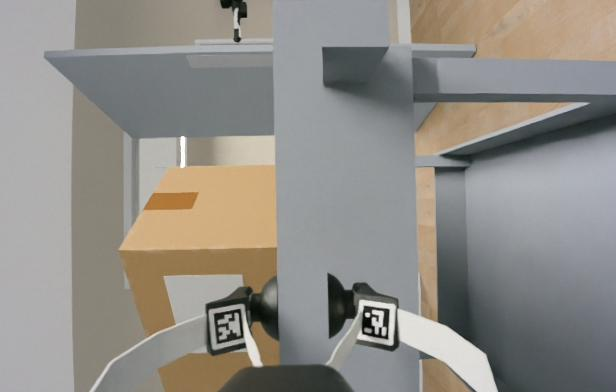

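>>> stop --cameras '[]'

>>> move --r1 '{"joints":{"gripper_m":0.12}}' --blocking false --cameras '[]'

>>> wait --seconds 1.8 --cameras '[]'

>>> move --r1 '{"base":{"translate_m":-0.2},"joints":{"arm_m":0.0}}' --blocking false --cameras '[]'

>>> wait --seconds 2 --cameras '[]'

>>> move --r1 '{"base":{"strafe_m":0.85},"joints":{"wrist_roll_rad":0,"wrist_yaw_rad":3.09}}' --blocking false --cameras '[]'

>>> wait --seconds 5 --cameras '["r1_head_left_camera","r1_head_right_camera"]'

Scene clock: 870.17 s.
earlier move: r1 done
r1.base_odometry: x=-3.449 y=+3.514 heading=-0.500
r1.turned_by_wheels: +0.000
r1.turned_by_imu: +0.000
r1.base_tilt: forward=-1.6 right=+1.3
r1.lidar_m: 0.58 0.60 2.24 2.09 2.14 2.74 2.59 2.67 2.79 2.63 2.69 0.63
r1.base_status: done
r1.joint_positions: lift_m=+0.688 arm_m=+0.180 wrist_yaw_rad=+0.002 wrist_pitch_rad=+0.007 wrist_roll_rad=+1.570 gripper_m=-0.029
r1.joint_status: not commanded
r1.measured_speeds: all 0
r1.motor_effort: lift_m=+21(21) arm_m=-4(4) wheel_0=+0(10) wheel_1=-3(6) wheel_2=+4(10)
r1.servo_current: wrist_yaw_rad=59(72) wrist_pitch_rad=52(59) wrist_roll_rad=52(72) gripper_m=85(91)
r1.contact_limits: arm_m 0.1
r1.hand_pose: x=+0.6394 y=-0.0869 z=+0.8640 quat_wxyz=(+0.708, +0.707, +0.003, -0.002) (m; r1's base frame)
r1.wrist_depth_mm: - - - - - 1661 1205 / - - - 265 265 274 277 / - - - 264 265 1808 - / - - 621 259 262 - - / - 530 484 257 258 - - / - - 204 197 179 - - / - 150 554 193 253 138 -
r2.base_odometry: x=-2.836 y=-2.420 heading=-0.409
r2.turned_by_wheels: +0.000
r2.turned_by_imu: +0.001
r2.base_tilt: forward=-0.6 right=+0.1
r2.lidar_m: 0.60 1.69 2.41 2.77 1.28 1.02 0.98 1.11 0.92 0.88 0.97 0.70
r2.base_status: not commanded
r2.joint_positions: lift_m=+0.950 arm_m=+0.180 wrist_yaw_rad=+0.008 wrist_pitch_rad=+0.003 wrist_roll_rad=+0.002 gripper_m=-0.033
r2.joint_status: not commanded
r2.measured_speeds: all 0
r2.motor_effort: lift_m=+21(21) arm_m=-4(4) wheel_0=+5(5) wheel_1=+5(5) wheel_2=+3(4)
r2.servo_current: wrist_yaw_rad=65(78) wrist_pitch_rad=39(52) wrist_roll_rad=59(59) gripper_m=182(195)
r2.contact_limits: arm_m 0.1
r2.hand_pose: x=+0.6400 y=-0.0850 z=+1.1271 quat_wxyz=(+1.000, +0.001, +0.001, +0.004) (m; r2's base frame)
r2.wrist_depth_mm: - - 276 199 276 276 277 / - - 277 202 278 278 277 / - - 279 202 279 281 279 / - - 282 206 281 282 281 / 1308 - 283 205 283 283 282 / 1661 - 180 202 179 285 286 / - 154 287 - 286 286 289
pictures: none
No camera images: "cameras" was empty.

Scene clock: 870.67 s.
move: r1 moving
r1.base_odometry: x=-3.449 y=+3.514 heading=-0.500
r1.turned_by_wheels: +0.000
r1.turned_by_imu: +0.000
r1.base_tilt: forward=-1.6 right=+1.3
r1.lidar_m: 0.59 0.60 2.22 2.10 2.13 2.76 2.57 2.67 2.78 2.62 2.70 0.65
r1.base_status: not commanded
r1.joint_positions: lift_m=+0.688 arm_m=+0.180 wrist_yaw_rad=+0.002 wrist_pitch_rad=+0.007 wrist_roll_rad=+1.570 gripper_m=-0.004
r1.joint_status: gripper_m moving
r1.measured_speeds: all 0
r1.motor_effort: lift_m=+21(21) arm_m=-4(4) wheel_0=+0(1) wheel_1=-3(3) wheel_2=+3(5)
r1.servo_current: wrist_yaw_rad=59(59) wrist_pitch_rad=52(52) wrist_roll_rad=39(59) gripper_m=52(85)
r1.contact_limits: arm_m 0.1
r1.hand_pose: x=+0.6394 y=-0.0869 z=+0.8640 quat_wxyz=(+0.708, +0.707, +0.003, -0.002) (m; r1's base frame)
r1.wrist_depth_mm: - - - - - 1708 1205 / - - - - 278 279 279 / - - - - 267 1808 - / - - 627 263 264 - - / - 535 488 259 260 - - / - - 211 200 183 - - / - 580 544 145 255 138 -
r2: as last shown
r2.turned_by_imu: +0.000
r2.base_tilt: forward=-0.6 right=+0.0
r2.lidar_m: 0.62 1.71 2.41 2.79 1.29 1.00 0.98 1.09 0.92 0.88 0.97 0.71
r2.motor_effort: lift_m=+21(21) arm_m=-4(4) wheel_0=+5(5) wheel_1=+4(5) wheel_2=+3(4)
r2.servo_current: wrist_yaw_rad=52(65) wrist_pitch_rad=46(46) wrist_roll_rad=52(59) gripper_m=182(189)
r2.contact_limits: arm_m 0.1
r2.wrist_depth_mm: - - 276 200 277 276 274 / - - 278 201 278 278 277 / - - 281 202 279 279 279 / - - 282 206 279 282 282 / 1308 - 282 204 282 283 282 / 1661 - 180 203 179 283 285 / - 154 287 - 286 287 286
pictures: none
No camera images: "cameras" was empty.

Scene clock: 872.40 s.
earlier move: r1 done
r1.base_odometry: x=-3.449 y=+3.514 heading=-0.500
r1.turned_by_wheels: +0.000
r1.turned_by_imu: +0.000
r1.base_tilt: forward=-1.6 right=+1.3
r1.lidar_m: 0.59 0.59 2.21 2.09 2.14 2.74 2.58 2.66 2.80 2.63 2.68 0.61
r1.base_status: not commanded
r1.joint_positions: lift_m=+0.688 arm_m=+0.180 wrist_yaw_rad=+0.002 wrist_pitch_rad=+0.007 wrist_roll_rad=+1.570 gripper_m=+0.120
r1.joint_status: all done
r1.measured_speeds: all 0
r1.motor_effort: lift_m=+21(21) arm_m=-3(4) wheel_0=+0(1) wheel_1=-3(3) wheel_2=+3(5)
r1.servo_current: wrist_yaw_rad=46(65) wrist_pitch_rad=46(59) wrist_roll_rad=72(72) gripper_m=46(98)
r1.contact_limits: arm_m 0.1
r1.hand_pose: x=+0.6394 y=-0.0869 z=+0.8641 quat_wxyz=(+0.708, +0.707, +0.003, -0.002) (m; r1's base frame)
r1.wrist_depth_mm: - - - - - 1708 1205 / - - - - 276 281 285 / - - - - 270 1863 - / - - 640 207 268 - - / - - 496 205 264 - - / - 492 496 262 259 196 - / - - 554 147 260 - -
r2.base_odometry: x=-2.836 y=-2.420 heading=-0.409
r2.turned_by_wheels: +0.000
r2.turned_by_imu: +0.000
r2.base_tilt: forward=-0.6 right=+0.0
r2.lidar_m: 0.61 1.70 2.41 2.71 1.30 1.04 0.99 1.09 0.93 0.89 0.95 0.74
r2.base_status: not commanded
r2.joint_positions: lift_m=+0.950 arm_m=+0.180 wrist_yaw_rad=+0.008 wrist_pitch_rad=+0.003 wrist_roll_rad=+0.002 gripper_m=-0.033
r2.joint_status: not commanded
r2.measured_speeds: all 0
r2.motor_effort: lift_m=+21(21) arm_m=-3(4) wheel_0=+5(5) wheel_1=+4(5) wheel_2=+4(4)
r2.servo_current: wrist_yaw_rad=46(72) wrist_pitch_rad=46(52) wrist_roll_rad=39(72) gripper_m=182(189)
r2.contact_limits: arm_m 0.1
r2.hand_pose: x=+0.6400 y=-0.0850 z=+1.1271 quat_wxyz=(+1.000, +0.001, +0.001, +0.004) (m; r2's base frame)
r2.wrist_depth_mm: - - 276 199 276 276 277 / - - 278 201 277 278 278 / - - 279 202 279 279 278 / - - 281 206 281 282 281 / 1308 - 282 204 282 283 283 / 1255 - 180 202 179 285 283 / - 155 286 - 286 286 287
wait: 1.73 of 1.8 s (r1 has come to rest)
pictures: none
No camera images: "cameras" was empty.

Scene clock: 872.90 s.
move: r1 moving
r1.base_odometry: x=-3.477 y=+3.529 heading=-0.500
r1.turned_by_wheels: +0.000
r1.turned_by_imu: +0.000
r1.base_tilt: forward=-1.6 right=+1.3
r1.lidar_m: 0.61 0.61 2.24 2.11 2.12 2.71 2.55 2.61 2.78 2.63 2.66 0.67
r1.base_status: translate_m moving
r1.joint_positions: lift_m=+0.688 arm_m=+0.129 wrist_yaw_rad=+0.002 wrist_pitch_rad=+0.007 wrist_roll_rad=+1.570 gripper_m=+0.120
r1.joint_status: arm_m moving
r1.measured_speeds: translate_m=-0.122 strafe_m=+0.002 rotate_rad=+0.001 lift_m=+0.000 arm_m=-0.195 wrist_yaw_rad=+0.000 wrist_pitch_rad=-0.001 wrist_roll_rad=+0.000
r1.motor_effort: lift_m=+21(21) arm_m=-6(8) wheel_0=-6(8) wheel_1=-7(7) wheel_2=+9(10)
r1.servo_current: wrist_yaw_rad=33(52) wrist_pitch_rad=46(52) wrist_roll_rad=52(72) gripper_m=46(46)
r1.hand_pose: x=+0.5888 y=-0.0869 z=+0.8641 quat_wxyz=(+0.708, +0.707, +0.003, -0.002) (m; r1's base frame)
r1.wrist_depth_mm: - - - - - 1756 1160 / - - - 285 351 1499 1160 / - - - - 353 1661 - / - - 707 634 340 - - / - - 564 554 336 - - / - - 585 272 192 196 - / - - 647 144 332 - -
r2: as last shown
r2.lidar_m: 0.62 1.73 2.45 2.73 1.32 1.02 0.99 1.09 0.92 0.89 0.98 0.72
r2.motor_effort: lift_m=+21(21) arm_m=-4(4) wheel_0=+5(5) wheel_1=+4(4) wheel_2=+3(4)
r2.servo_current: wrist_yaw_rad=52(65) wrist_pitch_rad=39(46) wrist_roll_rad=59(59) gripper_m=182(182)
r2.contact_limits: arm_m 0.1
r2.wrist_depth_mm: - - 277 199 277 276 277 / - - 278 200 278 277 278 / - - 279 202 279 281 279 / - - 281 206 281 281 282 / 1281 - 283 204 283 282 285 / 1281 - 180 202 179 285 285 / - 154 287 - 287 285 287
pictures: none
No camera images: "cameras" was empty.

Scene clock: 874.47 s.
earlier move: r1 done
r1.base_odometry: x=-3.625 y=+3.610 heading=-0.500
r1.turned_by_wheels: +0.000
r1.turned_by_imu: +0.000
r1.base_tilt: forward=-1.6 right=+1.3
r1.lidar_m: 0.78 0.82 2.21 2.07 2.10 2.53 2.38 2.46 2.81 2.63 2.68 0.84
r1.base_status: done
r1.joint_positions: lift_m=+0.688 arm_m=+0.000 wrist_yaw_rad=+0.002 wrist_pitch_rad=+0.006 wrist_roll_rad=+1.570 gripper_m=+0.120
r1.joint_status: all done
r1.measured_speeds: all 0
r1.motor_effort: lift_m=+21(21) arm_m=-5(8) wheel_0=-3(8) wheel_1=-1(8) wheel_2=+0(10)
r1.servo_current: wrist_yaw_rad=39(72) wrist_pitch_rad=46(59) wrist_roll_rad=33(72) gripper_m=46(52)
r1.hand_pose: x=+0.4595 y=-0.0869 z=+0.8642 quat_wxyz=(+0.708, +0.707, +0.003, -0.002) (m; r1's base frame)
r1.wrist_depth_mm: - - - - - 1661 1229 / - - - - - 1708 1205 / - - - - - 1618 1229 / - - - 654 - 668 - / - - 891 647 - 640 - / - - 917 904 197 213 - / - - - 145 - - 1138
r2.base_odometry: x=-2.836 y=-2.420 heading=-0.409
r2.turned_by_wheels: +0.000
r2.turned_by_imu: +0.000
r2.base_tilt: forward=-0.7 right=+0.0
r2.lidar_m: 0.62 1.70 2.57 2.75 1.28 1.01 1.00 1.08 0.90 0.90 1.00 0.74
r2.base_status: not commanded
r2.joint_positions: lift_m=+0.950 arm_m=+0.180 wrist_yaw_rad=+0.008 wrist_pitch_rad=+0.003 wrist_roll_rad=+0.002 gripper_m=-0.033
r2.joint_status: not commanded
r2.measured_speeds: all 0
r2.motor_effort: lift_m=+21(21) arm_m=-4(4) wheel_0=+5(5) wheel_1=+4(5) wheel_2=+3(4)
r2.servo_current: wrist_yaw_rad=52(72) wrist_pitch_rad=39(52) wrist_roll_rad=46(59) gripper_m=182(195)
r2.contact_limits: arm_m 0.1
r2.hand_pose: x=+0.6400 y=-0.0850 z=+1.1271 quat_wxyz=(+1.000, +0.001, +0.001, +0.004) (m; r2's base frame)
r2.wrist_depth_mm: - - 276 199 276 277 277 / - - 278 202 278 277 277 / - - 281 202 279 279 279 / - - 282 205 281 282 281 / 1281 - 283 204 283 283 283 / 1281 - 180 203 179 283 285 / - 154 287 - 286 286 286
wait: 1.57 of 2 s (r1 has come to rest)
pictures: none
No camera images: "cameras" was empty.

Scene clock: 874.97 s.
move: r1 moving
r1.base_odometry: x=-3.607 y=+3.641 heading=-0.500
r1.turned_by_wheels: +0.000
r1.turned_by_imu: +0.000
r1.base_tilt: forward=-1.6 right=+1.3
r1.lidar_m: 0.78 3.12 2.17 2.02 2.07 2.52 2.37 2.46 2.84 2.67 2.73 0.84
r1.base_status: strafe_m moving
r1.joint_positions: lift_m=+0.688 arm_m=+0.000 wrist_yaw_rad=+0.586 wrist_pitch_rad=+0.006 wrist_roll_rad=+0.990 gripper_m=+0.120
r1.joint_status: wrist_yaw_rad moving; wrist_roll_rad moving
r1.measured_speeds: translate_m=+0.000 strafe_m=+0.140 rotate_rad=+0.001 lift_m=+0.000 arm_m=+0.000 wrist_yaw_rad=+1.821 wrist_pitch_rad=+0.000 wrist_roll_rad=-1.817
r1.motor_effort: lift_m=+21(21) arm_m=-5(5) wheel_0=-9(11) wheel_1=+7(10) wheel_2=-1(1)
r1.servo_current: wrist_yaw_rad=91(130) wrist_pitch_rad=52(52) wrist_roll_rad=85(98) gripper_m=46(46)
r1.hand_pose: x=+0.4596 y=+0.0868 z=+0.8642 quat_wxyz=(+0.843, +0.454, +0.140, +0.253) (m; r1's base frame)
r1.wrist_depth_mm: - - - 820 732 960 1921 / - - - 946 535 - - / - - - - 559 - - / - - - - - 1138 - / - - - - - 1661 591 / - - - - - 214 1160 / - - - 145 1863 1464 1060
r2: as last shown
r2.base_tilt: forward=-0.6 right=+0.1
r2.lidar_m: 0.61 1.71 2.70 2.72 1.26 1.02 0.98 1.07 0.91 0.88 0.98 0.72
r2.motor_effort: lift_m=+21(21) arm_m=-3(4) wheel_0=+5(5) wheel_1=+4(4) wheel_2=+3(4)
r2.servo_current: wrist_yaw_rad=46(65) wrist_pitch_rad=46(52) wrist_roll_rad=46(65) gripper_m=189(189)
r2.contact_limits: arm_m 0.1
r2.wrist_depth_mm: - - 276 199 277 277 276 / - - 277 200 279 278 278 / - - 279 203 281 278 278 / - - 281 205 281 281 281 / 1308 - 283 204 283 283 283 / 1229 - 180 202 179 285 285 / - 154 286 - 286 286 287
pictures: none
No camera images: "cameras" was empty.

Scene clock: 878.63 s.
earlier move: r1 done
r1.base_odometry: x=-3.217 y=+4.355 heading=-0.500
r1.turned_by_wheels: +0.000
r1.turned_by_imu: +0.005
r1.base_tilt: forward=-1.6 right=+1.3
r1.lidar_m: 3.34 1.89 1.33 1.22 1.25 1.72 2.41 2.51 3.28 3.47 1.17 1.02
r1.base_status: done
r1.joint_positions: lift_m=+0.688 arm_m=+0.000 wrist_yaw_rad=+3.087 wrist_pitch_rad=+0.006 wrist_roll_rad=+0.002 gripper_m=+0.120
r1.joint_status: all done
r1.measured_speeds: all 0
r1.motor_effort: lift_m=+21(21) arm_m=-4(5) wheel_0=-1(13) wheel_1=+0(12) wheel_2=+0(2)
r1.servo_current: wrist_yaw_rad=59(130) wrist_pitch_rad=46(59) wrist_roll_rad=46(104) gripper_m=39(52)
r1.hand_pose: x=-0.1122 y=+0.1030 z=+0.8642 quat_wxyz=(+0.027, -0.003, +0.001, +1.000) (m; r1's base frame)
r1.wrist_depth_mm: 135 137 - - - - - / 109 138 - - - - - / 112 138 242 - - - - / 129 153 - - - - - / - - - - - - - / - - - - 212 - - / - 1921 - 144 - 1863 -
r2.base_odometry: x=-2.836 y=-2.420 heading=-0.409
r2.turned_by_wheels: +0.000
r2.turned_by_imu: +0.001
r2.base_tilt: forward=-0.6 right=+0.1
r2.lidar_m: 0.63 1.73 4.98 2.76 1.29 1.01 0.99 1.03 0.93 0.89 0.97 0.73
r2.base_status: not commanded
r2.joint_positions: lift_m=+0.950 arm_m=+0.180 wrist_yaw_rad=+0.008 wrist_pitch_rad=+0.003 wrist_roll_rad=+0.002 gripper_m=-0.033
r2.joint_status: not commanded
r2.measured_speeds: all 0
r2.motor_effort: lift_m=+21(21) arm_m=-4(4) wheel_0=+5(5) wheel_1=+4(5) wheel_2=+3(4)
r2.servo_current: wrist_yaw_rad=59(78) wrist_pitch_rad=46(52) wrist_roll_rad=46(65) gripper_m=182(189)
r2.contact_limits: arm_m 0.1
r2.hand_pose: x=+0.6400 y=-0.0850 z=+1.1271 quat_wxyz=(+1.000, +0.001, +0.001, +0.004) (m; r2's base frame)
r2.wrist_depth_mm: - - 274 199 276 277 276 / - - 278 202 278 277 278 / - - 278 202 282 279 279 / - - 281 204 281 281 282 / 1281 - 285 204 283 282 283 / 1618 - 180 202 180 285 286 / - 154 286 - 286 286 287
wait: 3.67 of 5 s (r1 has come to rest)
pictures: r1_head_left_camera, r1_head_right_camera
Images, in order (width x height): r1_head_left_camera 420x672, r1_head_right_camera 420x672.

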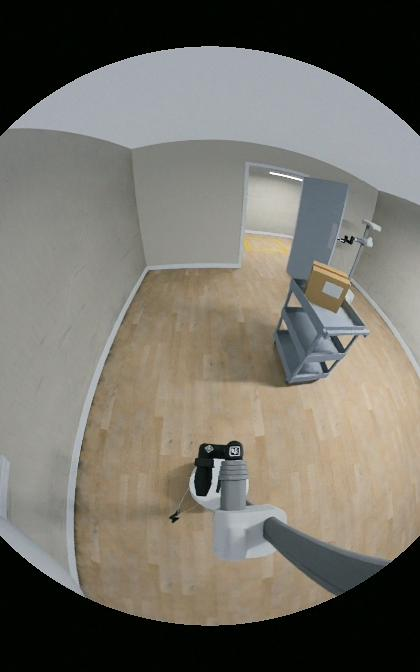

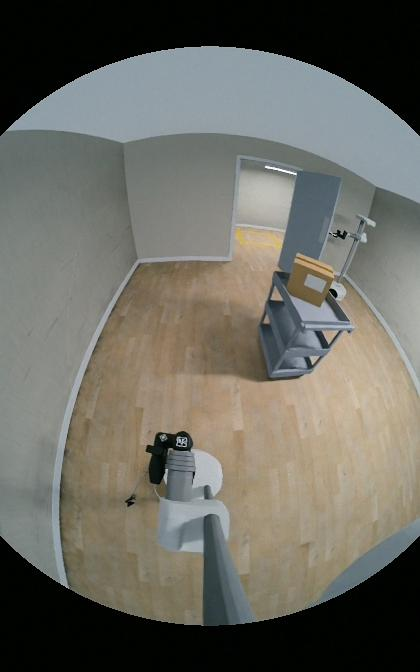

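>>> move --r1 '{"base":{"translate_m":1.3},"joints":{"lift_m":0.9}}' --blocking false --cameras '["r1_head_camera","r1_head_left_camera","r1_head_right_camera"]'

>>> wait --seconds 8 --cameras '["r1_head_camera","r1_head_left_camera","r1_head_right_camera"]'

Scene clock: 901.90 s.
move: r1 moving
r1.base_odometry: x=-3.190 y=+4.340 heading=-0.500
r1.turned_by_wheels: +0.000
r1.turned_by_imu: +0.000
r1.base_tilt: forward=-1.6 right=+1.3
r1.lidar_m: 3.31 1.93 1.33 1.21 1.23 1.69 2.44 2.55 3.34 3.49 1.09 0.99
r1.base_status: translate_m moving
r1.joint_positions: lift_m=+0.725 arm_m=+0.000 wrist_yaw_rad=+3.087 wrist_pitch_rad=+0.006 wrist_roll_rad=+0.002 gripper_m=+0.120
r1.joint_status: lift_m moving
r1.measured_speeds: translate_m=+0.122 strafe_m=+0.000 rotate_rad=-0.002 lift_m=+0.146 arm_m=+0.000 wrist_yaw_rad=+0.000 wrist_pitch_rad=+0.000 wrist_roll_rad=+0.000
r1.motor_effort: lift_m=+25(28) arm_m=-4(4) wheel_0=+6(8) wheel_1=+6(8) wheel_2=-8(8)
r1.servo_current: wrist_yaw_rad=46(65) wrist_pitch_rad=46(52) wrist_roll_rad=52(65) gripper_m=46(46)
r1.hand_pose: x=-0.1122 y=+0.1030 z=+0.9018 quat_wxyz=(+0.027, -0.003, +0.001, +1.000) (m; r1's base frame)
r1.wrist_depth_mm: - 137 - - - - - / 109 137 - - - - - / 113 138 226 - - - - / 124 142 - - - - - / - - - - - - - / - - - - 211 - - / - - - 143 - 1863 -
r2: as last shown
r2.turned_by_imu: +0.000
r2.base_tilt: forward=-0.6 right=+0.0
r2.lidar_m: 0.62 1.71 4.98 2.75 1.30 1.02 0.98 1.11 0.93 0.91 0.99 0.73
r2.servo_current: wrist_yaw_rad=52(65) wrist_pitch_rad=46(46) wrist_roll_rad=33(59) gripper_m=182(189)
r2.contact_limits: arm_m 0.1
r2.wrist_depth_mm: - - 276 198 276 276 274 / - - 278 201 277 277 278 / - - 281 202 279 279 278 / - - 282 205 282 282 281 / 1281 - 283 206 283 282 285 / 1661 - 180 203 179 285 286 / - 154 286 - 287 286 286
pictures: r1_head_camera, r1_head_left_camera, r1_head_right_camera
Images, in order (width x height): r1_head_camera 420x560, r1_head_left_camera 420x672, r1_head_right_camera 420x672.

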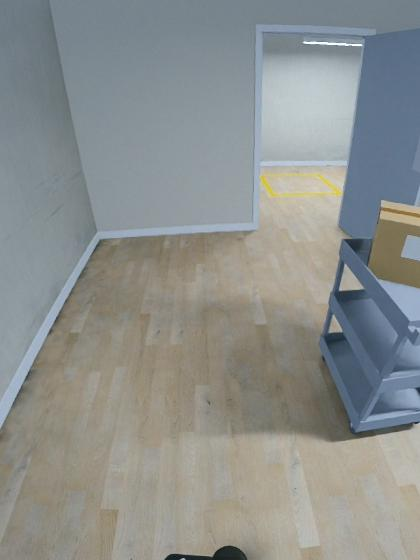

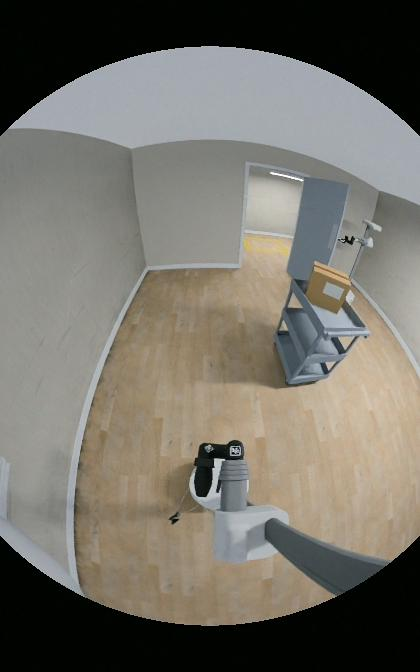

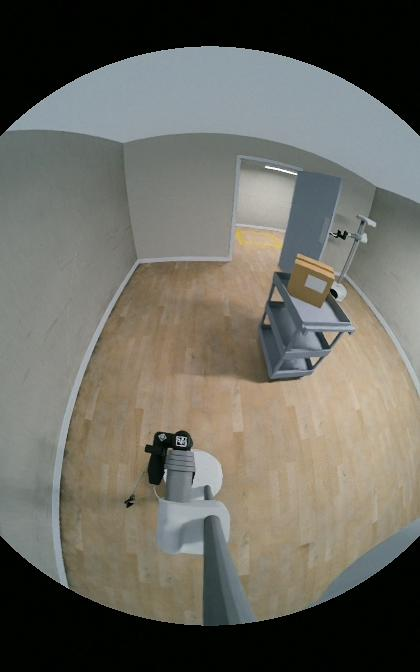

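Scene clock: 907.23 s.
earlier move: r1 done
r1.base_odometry: x=-2.076 y=+3.732 heading=-0.500
r1.turned_by_wheels: +0.000
r1.turned_by_imu: +0.000
r1.base_tilt: forward=-1.6 right=+1.3
r1.lidar_m: 2.06 2.01 1.42 1.31 1.34 1.81 3.80 3.84 0.62 0.56 0.58 2.17
r1.base_status: done
r1.joint_positions: lift_m=+0.900 arm_m=+0.000 wrist_yaw_rad=+3.087 wrist_pitch_rad=+0.006 wrist_roll_rad=+0.002 gripper_m=+0.120
r1.joint_status: all done
r1.measured_speeds: all 0
r1.motor_effort: lift_m=+24(28) arm_m=-4(4) wheel_0=+1(9) wheel_1=+2(8) wheel_2=+0(10)
r1.servo_current: wrist_yaw_rad=39(72) wrist_pitch_rad=39(59) wrist_roll_rad=59(72) gripper_m=46(52)
r1.hand_pose: x=-0.1123 y=+0.1029 z=+1.0759 quat_wxyz=(+0.027, -0.003, +0.001, +1.000) (m; r1's base frame)
r1.wrist_depth_mm: 136 138 - - - - - / 113 138 - - - - - / 116 139 265 - - - - / 136 155 - - - - - / - - - - - - - / - - - - 211 - - / - - - 144 - - -
r2.base_odometry: x=-2.836 y=-2.420 heading=-0.409
r2.turned_by_wheels: +0.000
r2.turned_by_imu: +0.001
r2.base_tilt: forward=-0.6 right=+0.0
r2.lidar_m: 0.63 1.73 4.98 2.76 1.29 1.02 1.00 1.07 0.93 0.90 0.98 0.73
r2.base_status: not commanded
r2.joint_positions: lift_m=+0.950 arm_m=+0.180 wrist_yaw_rad=+0.008 wrist_pitch_rad=+0.003 wrist_roll_rad=+0.002 gripper_m=-0.033
r2.joint_status: not commanded
r2.measured_speeds: all 0
r2.motor_effort: lift_m=+21(21) arm_m=-4(4) wheel_0=+5(5) wheel_1=+4(5) wheel_2=+3(4)
r2.servo_current: wrist_yaw_rad=46(65) wrist_pitch_rad=46(52) wrist_roll_rad=52(65) gripper_m=182(189)
r2.contact_limits: arm_m 0.1
r2.hand_pose: x=+0.6400 y=-0.0850 z=+1.1271 quat_wxyz=(+1.000, +0.001, +0.001, +0.004) (m; r2's base frame)
r2.wrist_depth_mm: - - 276 199 274 277 276 / - - 278 202 277 277 277 / - - 279 202 279 279 278 / - - 282 206 281 282 282 / 1281 - 282 205 283 283 283 / 1281 - 180 202 179 283 286 / - 154 286 - 286 286 287
wait: 5.33 of 8 s (r1 has come to rest)
pictures: r1_head_camera, r1_head_left_camera, r1_head_right_camera
Images, in order (width x height): r1_head_camera 420x560, r1_head_left_camera 420x672, r1_head_right_camera 420x672.

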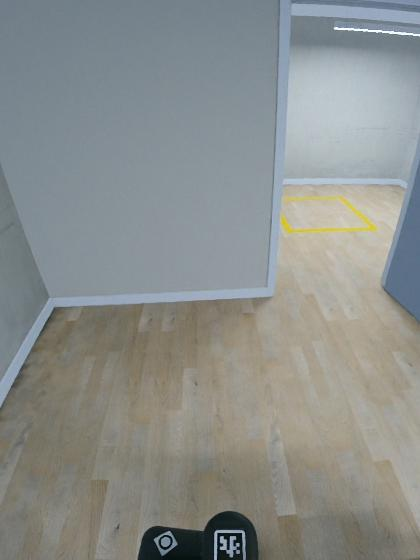

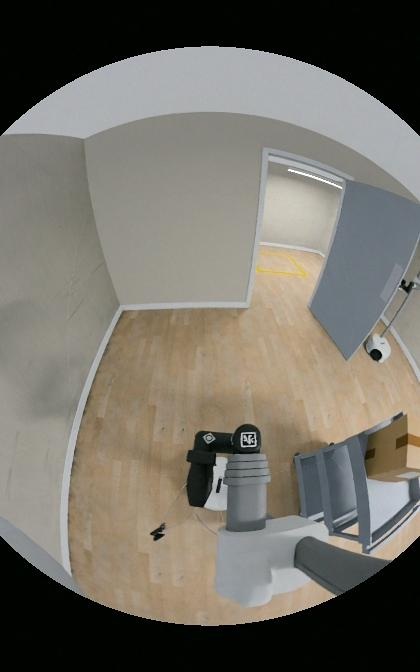

